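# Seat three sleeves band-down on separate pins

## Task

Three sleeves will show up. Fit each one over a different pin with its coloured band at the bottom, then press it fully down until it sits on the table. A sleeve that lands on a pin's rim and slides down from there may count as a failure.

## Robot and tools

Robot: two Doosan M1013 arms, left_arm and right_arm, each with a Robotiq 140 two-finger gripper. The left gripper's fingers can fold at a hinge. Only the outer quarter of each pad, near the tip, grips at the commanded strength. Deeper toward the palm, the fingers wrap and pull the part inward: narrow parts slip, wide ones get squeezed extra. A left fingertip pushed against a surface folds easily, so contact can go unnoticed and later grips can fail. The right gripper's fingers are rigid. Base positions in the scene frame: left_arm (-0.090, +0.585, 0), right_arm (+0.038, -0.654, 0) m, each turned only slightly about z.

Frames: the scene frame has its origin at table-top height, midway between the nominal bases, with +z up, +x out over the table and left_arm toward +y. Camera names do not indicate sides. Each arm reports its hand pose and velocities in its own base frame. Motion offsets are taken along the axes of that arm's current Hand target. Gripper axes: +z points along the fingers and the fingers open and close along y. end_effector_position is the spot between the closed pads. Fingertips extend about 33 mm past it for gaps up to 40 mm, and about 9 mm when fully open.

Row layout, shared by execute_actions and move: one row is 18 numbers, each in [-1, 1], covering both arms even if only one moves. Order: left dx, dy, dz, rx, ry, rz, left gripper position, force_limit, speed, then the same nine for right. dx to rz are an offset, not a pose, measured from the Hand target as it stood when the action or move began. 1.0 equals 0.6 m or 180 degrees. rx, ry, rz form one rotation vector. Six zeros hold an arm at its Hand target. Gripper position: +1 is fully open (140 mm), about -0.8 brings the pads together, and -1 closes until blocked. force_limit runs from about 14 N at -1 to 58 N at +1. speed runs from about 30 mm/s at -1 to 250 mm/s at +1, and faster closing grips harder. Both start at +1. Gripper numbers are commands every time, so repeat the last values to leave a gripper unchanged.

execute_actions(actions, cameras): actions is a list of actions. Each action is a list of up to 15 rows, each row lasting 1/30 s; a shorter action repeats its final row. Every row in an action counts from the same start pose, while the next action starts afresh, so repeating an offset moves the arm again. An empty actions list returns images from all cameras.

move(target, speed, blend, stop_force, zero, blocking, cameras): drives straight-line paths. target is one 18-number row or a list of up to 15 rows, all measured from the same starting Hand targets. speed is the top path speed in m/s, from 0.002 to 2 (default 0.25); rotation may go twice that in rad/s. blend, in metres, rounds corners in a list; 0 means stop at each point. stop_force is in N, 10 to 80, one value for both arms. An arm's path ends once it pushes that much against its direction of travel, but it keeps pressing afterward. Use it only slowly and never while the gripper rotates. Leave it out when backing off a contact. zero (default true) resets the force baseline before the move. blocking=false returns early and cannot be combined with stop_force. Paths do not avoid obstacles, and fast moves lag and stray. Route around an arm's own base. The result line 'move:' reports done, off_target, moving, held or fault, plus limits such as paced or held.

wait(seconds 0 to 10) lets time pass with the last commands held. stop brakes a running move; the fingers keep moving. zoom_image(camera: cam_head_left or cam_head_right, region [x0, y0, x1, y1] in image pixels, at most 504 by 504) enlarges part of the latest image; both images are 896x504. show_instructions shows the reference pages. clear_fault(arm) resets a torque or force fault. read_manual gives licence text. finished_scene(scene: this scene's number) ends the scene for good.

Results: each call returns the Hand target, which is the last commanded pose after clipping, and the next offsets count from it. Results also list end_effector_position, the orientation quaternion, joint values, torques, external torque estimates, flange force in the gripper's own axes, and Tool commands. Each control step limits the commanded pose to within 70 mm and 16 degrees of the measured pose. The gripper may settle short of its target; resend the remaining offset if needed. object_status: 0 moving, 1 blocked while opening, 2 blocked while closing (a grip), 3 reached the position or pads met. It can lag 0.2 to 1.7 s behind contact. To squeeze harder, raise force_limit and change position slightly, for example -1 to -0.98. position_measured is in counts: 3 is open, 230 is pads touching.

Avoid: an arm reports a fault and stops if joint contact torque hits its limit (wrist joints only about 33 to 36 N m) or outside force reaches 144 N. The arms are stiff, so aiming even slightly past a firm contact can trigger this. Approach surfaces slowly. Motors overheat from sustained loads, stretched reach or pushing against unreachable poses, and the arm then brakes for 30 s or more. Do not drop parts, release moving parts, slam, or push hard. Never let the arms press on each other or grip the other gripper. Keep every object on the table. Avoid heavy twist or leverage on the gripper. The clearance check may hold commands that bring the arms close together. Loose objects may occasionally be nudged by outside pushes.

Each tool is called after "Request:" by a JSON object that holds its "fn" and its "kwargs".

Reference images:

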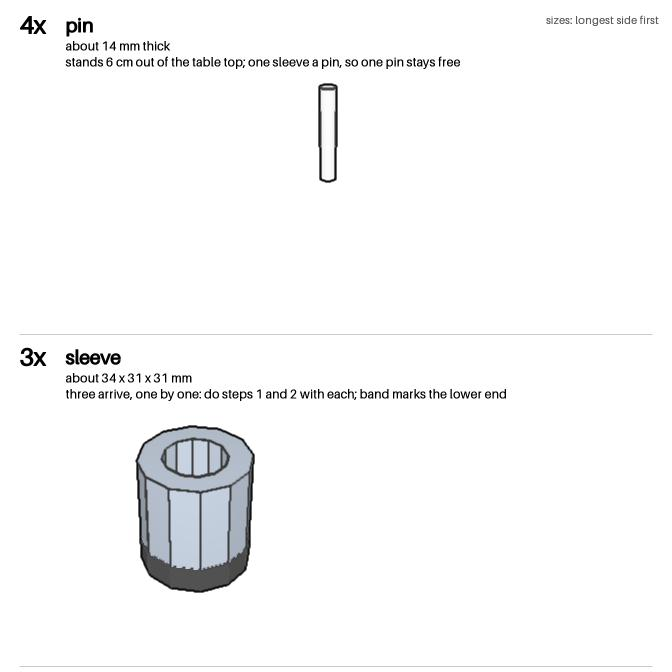

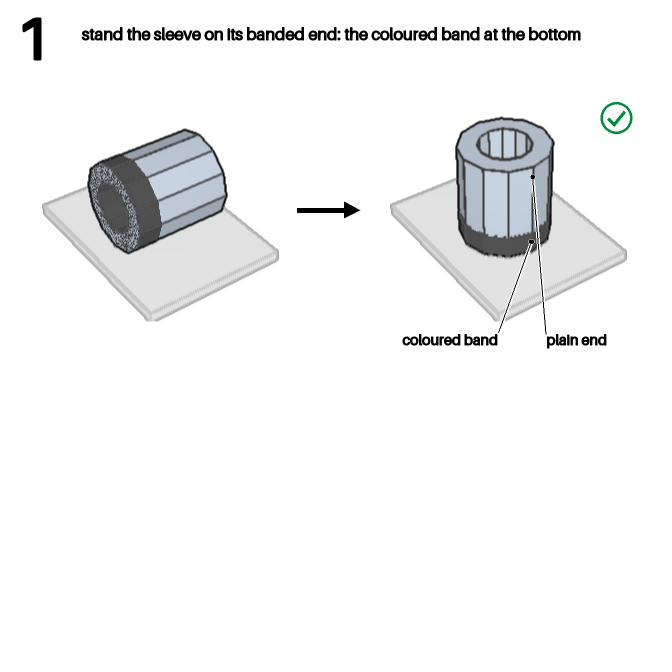

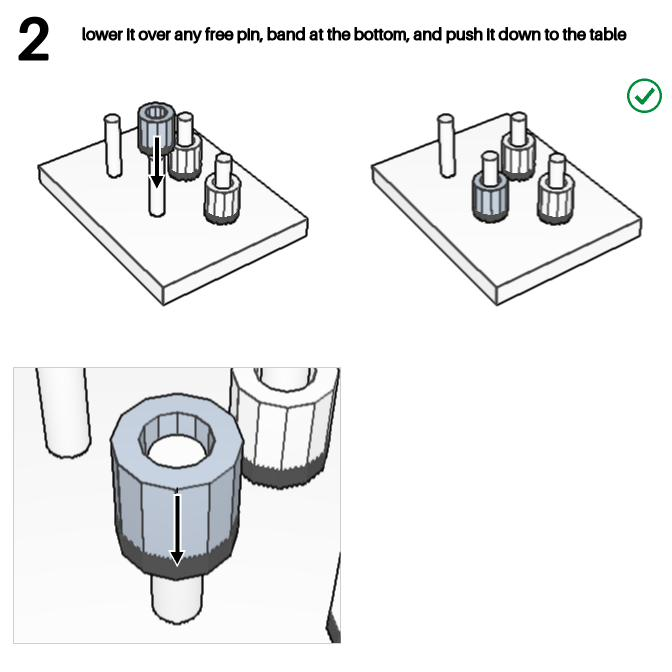

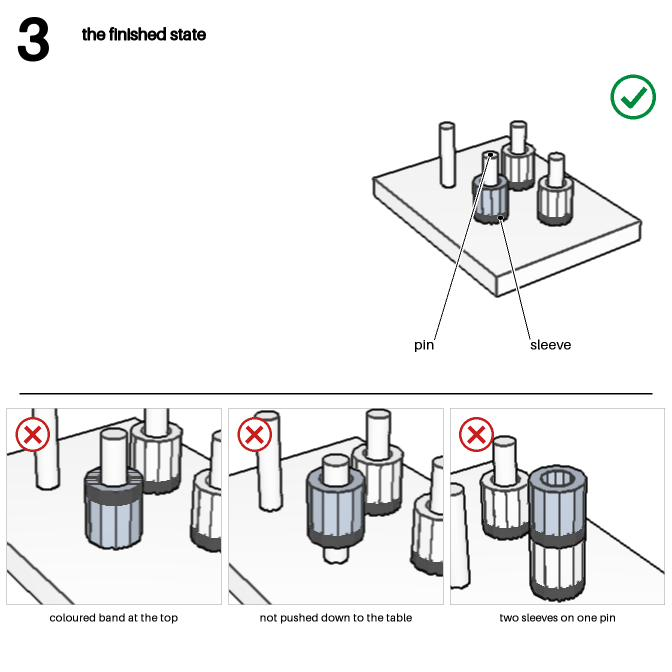

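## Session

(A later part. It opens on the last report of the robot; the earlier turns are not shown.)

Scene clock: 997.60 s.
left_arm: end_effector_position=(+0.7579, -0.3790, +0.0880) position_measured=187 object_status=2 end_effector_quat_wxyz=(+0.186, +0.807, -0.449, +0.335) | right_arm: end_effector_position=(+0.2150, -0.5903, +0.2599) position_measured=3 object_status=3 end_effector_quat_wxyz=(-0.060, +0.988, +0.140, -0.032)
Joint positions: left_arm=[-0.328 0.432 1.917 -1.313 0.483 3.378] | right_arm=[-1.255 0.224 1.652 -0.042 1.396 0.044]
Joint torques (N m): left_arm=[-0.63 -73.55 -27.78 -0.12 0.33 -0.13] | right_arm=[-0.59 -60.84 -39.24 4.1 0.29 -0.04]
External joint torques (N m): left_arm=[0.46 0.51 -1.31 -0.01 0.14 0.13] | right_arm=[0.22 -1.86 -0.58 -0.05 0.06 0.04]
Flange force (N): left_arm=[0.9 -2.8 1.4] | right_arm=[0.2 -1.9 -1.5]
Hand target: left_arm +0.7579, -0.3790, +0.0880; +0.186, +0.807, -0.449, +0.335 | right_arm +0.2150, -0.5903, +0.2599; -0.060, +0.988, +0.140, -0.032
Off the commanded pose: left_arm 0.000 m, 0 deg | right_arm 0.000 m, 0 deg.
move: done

Request:
{"fn": "move", "kwargs": {"target": [-0.0637,0,0.0637,0,0,0,-1,0,-1,0,0,0,0,0,0,1,1,1], "speed": 0.012, "stop_force": 12, "cameras": ["all"]}}

Request:
{"fn": "zoom_image", "kwargs": {"camera": "cam_head_left", "region": [322, 235, 357, 270]}}

Request:
{"fn": "zoom_image", "kwargs": {"camera": "cam_head_right", "region": [322, 235, 357, 270]}}

Scene clock: 1008.17 s.
left_arm: end_effector_position=(+0.7581, -0.3790, +0.0437) position_measured=187 object_status=2 end_effector_quat_wxyz=(+0.186, +0.807, -0.449, +0.335) | right_arm: end_effector_position=(+0.2150, -0.5903, +0.2599) position_measured=3 object_status=3 end_effector_quat_wxyz=(-0.060, +0.988, +0.140, -0.032)
Joint positions: left_arm=[-0.328 0.488 1.937 -1.458 0.469 3.542] | right_arm=[-1.255 0.224 1.652 -0.042 1.396 0.044]
Joint torques (N m): left_arm=[-2.01 -62.69 -18.87 0.66 -0.71 -0.12] | right_arm=[-0.62 -61.07 -39.29 4.07 0.34 -0.04]
External joint torques (N m): left_arm=[1.86 -13.24 -7.55 -1.18 1.5 0.12] | right_arm=[0.33 -1.46 -0.54 -0.02 0 0.03]
Flange force (N): left_arm=[9.0 -1.3 -13.8] | right_arm=[0.4 -1.4 -1.2]
Hand target: left_arm +0.7581, -0.3790, +0.0437; +0.186, +0.807, -0.449, +0.335 (not the last commanded pose) | right_arm +0.2150, -0.5903, +0.2599; -0.060, +0.988, +0.140, -0.032
Off the commanded pose: left_arm 0.010 m, 0 deg | right_arm 0.000 m, 0 deg.
move: contact (left_arm)

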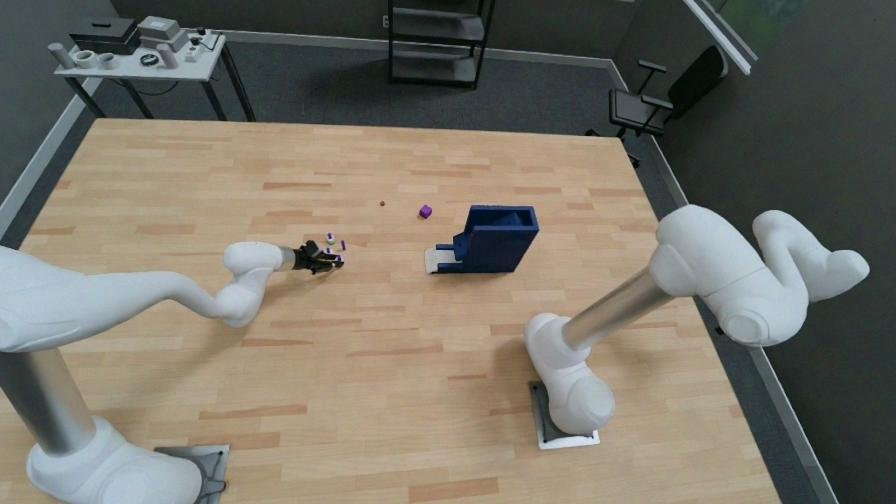

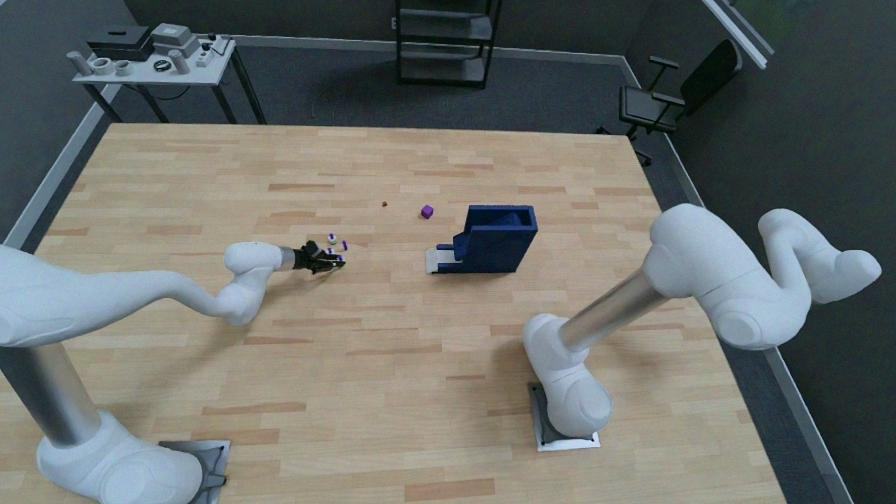

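Scaled by 14.400 from the camera's 896x504 image, which has a finer 1280x720 frame.

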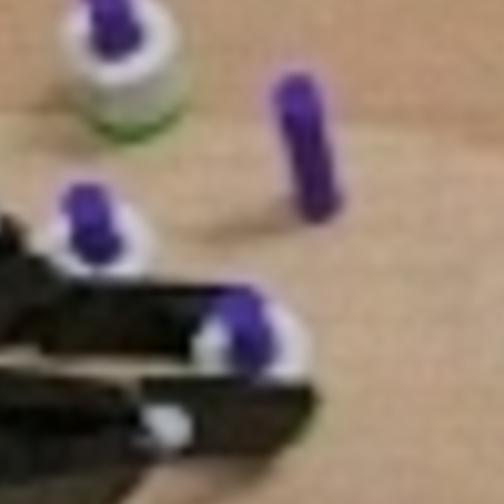

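Scaled by 14.400 from the camera's 896x504 image, which has a finer 1280x720 frame.

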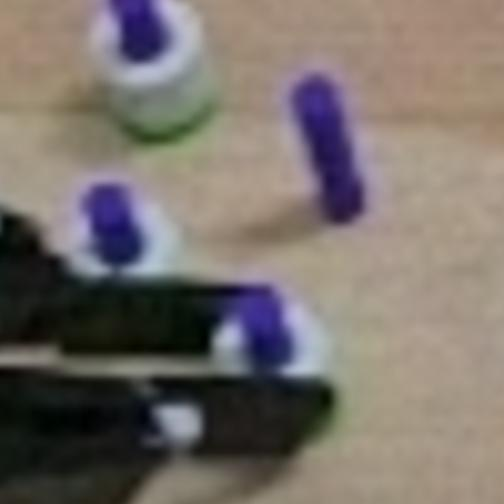

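Request:
{"fn": "execute_actions", "kwargs": {"actions": [[[0,0,0,0,0,0,-0.34,-1,-0.8,0,0,0,0,0,0,1,1,1]]]}}

Request:
{"fn": "wait", "kwargs": {"seconds": 0.8, "cameras": ["all"]}}

Request:
{"fn": "zoom_image", "kwargs": {"camera": "cam_head_left", "region": [322, 235, 357, 270]}}

Scene clock: 1021.37 s.
left_arm: end_effector_position=(+0.7580, -0.3790, +0.0436) position_measured=172 object_status=3 end_effector_quat_wxyz=(+0.186, +0.807, -0.449, +0.335) | right_arm: end_effector_position=(+0.2150, -0.5903, +0.2599) position_measured=3 object_status=3 end_effector_quat_wxyz=(-0.060, +0.988, +0.140, -0.032)
Joint positions: left_arm=[-0.328 0.488 1.937 -1.458 0.469 3.542] | right_arm=[-1.255 0.224 1.652 -0.042 1.396 0.044]
Joint torques (N m): left_arm=[0.18 -76.08 -25.15 -0.5 0.53 -0.14] | right_arm=[-0.35 -60.92 -39.21 4.07 0.29 -0.05]
External joint torques (N m): left_arm=[-0.18 0.26 -1.22 -0.02 0.25 0.14] | right_arm=[0.43 -2.3 -0.7 0.01 0.06 0.05]
Flange force (N): left_arm=[1.0 -1.7 1.6] | right_arm=[0.4 -2.4 -1.8]
Hand target: left_arm +0.7581, -0.3790, +0.0437; +0.186, +0.807, -0.449, +0.335 | right_arm +0.2150, -0.5903, +0.2599; -0.060, +0.988, +0.140, -0.032
Off the commanded pose: left_arm 0.000 m, 0 deg | right_arm 0.000 m, 0 deg.
Step readings (end_effector_position of left_arm | right_arm):
0: (+0.7581, -0.3790, +0.0437) | (+0.2150, -0.5903, +0.2599)
1: (+0.7581, -0.3790, +0.0437) | (+0.2150, -0.5903, +0.2599)
2: (+0.7581, -0.3790, +0.0437) | (+0.2150, -0.5903, +0.2599)
4: (+0.7580, -0.3790, +0.0437) | (+0.2150, -0.5903, +0.2599)
8: (+0.7580, -0.3790, +0.0436) | (+0.2150, -0.5903, +0.2599)
15: (+0.7580, -0.3790, +0.0436) | (+0.2150, -0.5903, +0.2599)

Scene clock: 1022.17 s.
left_arm: end_effector_position=(+0.7581, -0.3790, +0.0437) position_measured=172 object_status=3 end_effector_quat_wxyz=(+0.186, +0.807, -0.449, +0.335) | right_arm: end_effector_position=(+0.2150, -0.5903, +0.2599) position_measured=3 object_status=3 end_effector_quat_wxyz=(-0.060, +0.988, +0.140, -0.032)
Joint positions: left_arm=[-0.328 0.488 1.937 -1.458 0.469 3.542] | right_arm=[-1.255 0.224 1.652 -0.042 1.396 0.044]
Joint torques (N m): left_arm=[-0.39 -76.2 -25.22 -0.5 0.51 -0.13] | right_arm=[-0.38 -60.9 -39.28 4.11 0.33 -0.05]
External joint torques (N m): left_arm=[0.23 0.7 -1.14 -0.03 0.28 0.13] | right_arm=[0.26 -1.85 -0.53 -0.05 0 0.04]
Flange force (N): left_arm=[0.5 -2.4 1.9] | right_arm=[0.2 -2.0 -1.3]
Hand target: left_arm +0.7581, -0.3790, +0.0437; +0.186, +0.807, -0.449, +0.335 | right_arm +0.2150, -0.5903, +0.2599; -0.060, +0.988, +0.140, -0.032
Tool commands: left_gripper/position=-0.34 left_gripper/force_limit=-1.0 left_gripper/speed=-0.8 right_gripper/position=+1.0 right_gripper/force_limit=+1.0 right_gripper/speed=+1.0
Off the commanded pose: left_arm 0.000 m, 0 deg | right_arm 0.000 m, 0 deg.
wait: 0.80 s; at rest by 0.17 s

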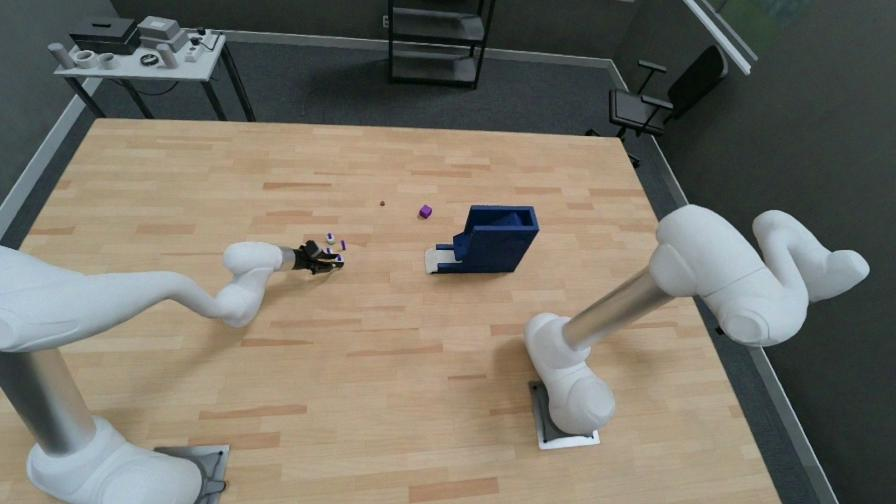

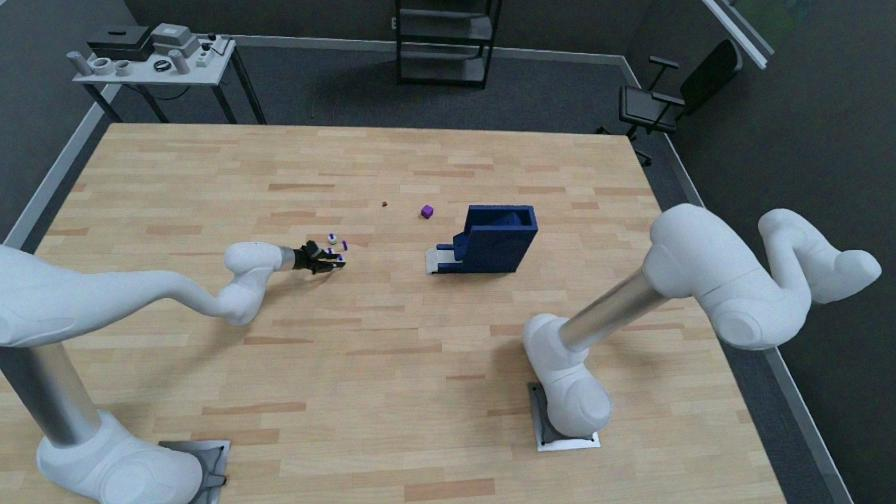

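Scaled by 14.400 from the camera's 896x504 image, which has a finer 1280x720 frame.

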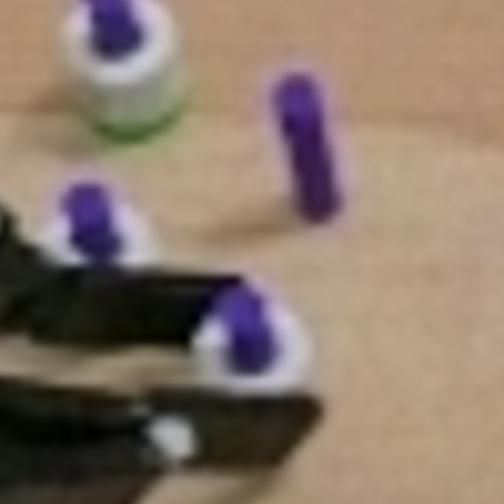

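Request:
{"fn": "move", "kwargs": {"target": [[0,0,-0.05,0,0,0,-0.34,-1,-0.8,0,0,0,0,0,0,1,1,1],[0,0,-0.2,0,0,0,-0.34,-1,-0.8,0,0,0,0,0,0,1,1,1]], "speed": [0.04,0.15], "blend": [0.01,0], "cameras": ["all"]}}

Request:
{"fn": "zoom_image", "kwargs": {"camera": "cam_head_left", "region": [322, 230, 357, 265]}}

Request:
{"fn": "zoom_image", "kwargs": {"camera": "cam_head_right", "region": [322, 230, 357, 265]}}

Scene clock: 1030.63 s.
left_arm: end_effector_position=(+0.7132, -0.3069, +0.1283) position_measured=172 object_status=3 end_effector_quat_wxyz=(+0.186, +0.807, -0.449, +0.335) | right_arm: end_effector_position=(+0.2150, -0.5903, +0.2599) position_measured=3 object_status=3 end_effector_quat_wxyz=(-0.060, +0.988, +0.140, -0.032)
Joint positions: left_arm=[-0.237 0.308 2.011 -1.233 0.555 3.358] | right_arm=[-1.255 0.224 1.652 -0.042 1.396 0.044]
Joint torques (N m): left_arm=[-0.23 -62.36 -28.62 0 0.21 -0.12] | right_arm=[-0.62 -60.78 -39.1 4.08 0.3 -0.04]
External joint torques (N m): left_arm=[0.04 0.48 -1.32 0.01 0.23 0.12] | right_arm=[0.52 -2.14 -0.76 -0.02 0.04 0.04]
Flange force (N): left_arm=[1.3 -2.6 1.2] | right_arm=[0.6 -2.1 -1.8]
Hand target: left_arm +0.7132, -0.3069, +0.1284; +0.186, +0.807, -0.449, +0.335 | right_arm +0.2150, -0.5903, +0.2599; -0.060, +0.988, +0.140, -0.032
Off the commanded pose: left_arm 0.000 m, 0 deg | right_arm 0.000 m, 0 deg.
move: done

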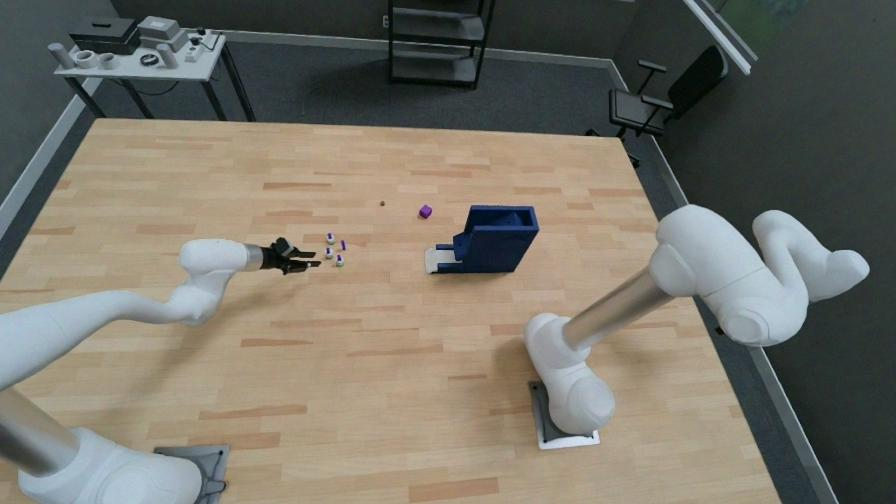

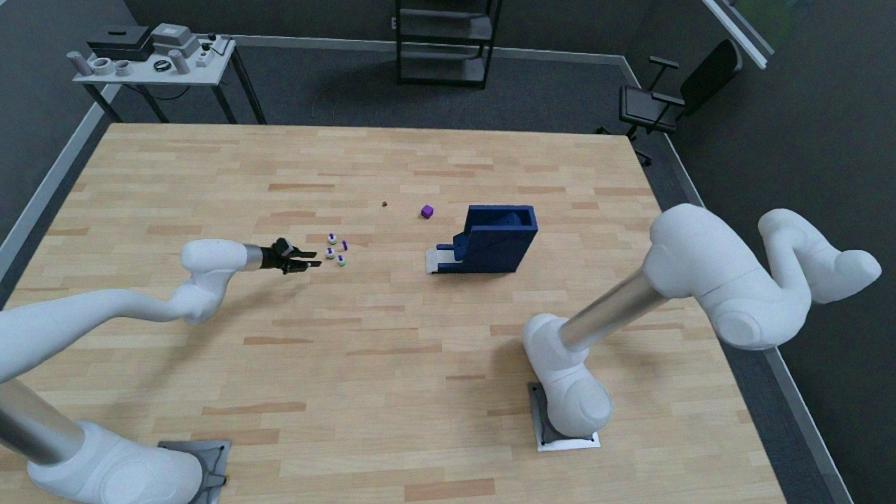

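Scaled by 14.400 from the camera's 896x504 image, which has a finer 1280x720 frame.

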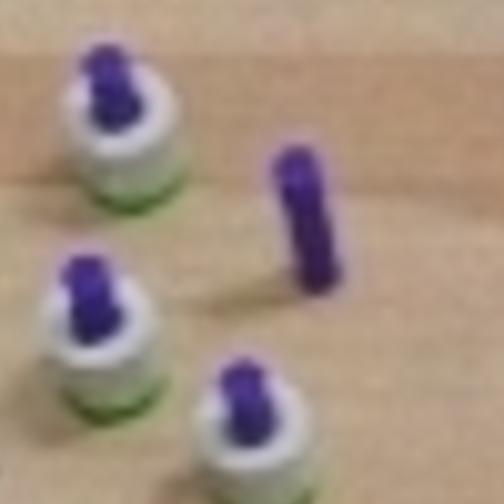

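Scaled by 14.400 from the camera's 896x504 image, which has a finer 1280x720 frame.

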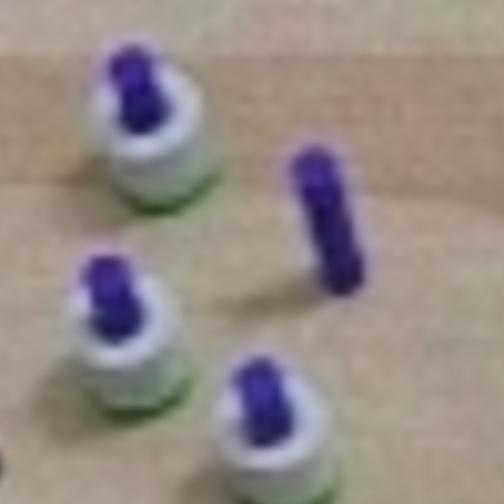

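Request:
{"fn": "zoom_image", "kwargs": {"camera": "cam_head_left", "region": [322, 245, 352, 275]}}

Request:
{"fn": "zoom_image", "kwargs": {"camera": "cam_head_right", "region": [322, 245, 352, 275]}}

Scaled by 16.800 from the camera's 896x504 image, which has a finer 1280x720 frame.

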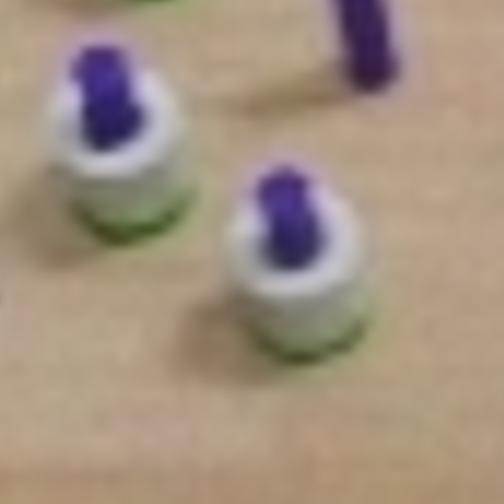

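Scaled by 16.800 from the camera's 896x504 image, which has a finer 1280x720 frame.

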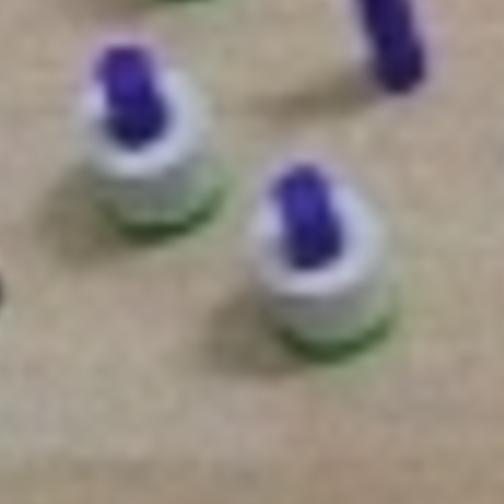

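Request:
{"fn": "finished_scene", "kwargs": {"scene": 1}}

The scene is finished: the task was done.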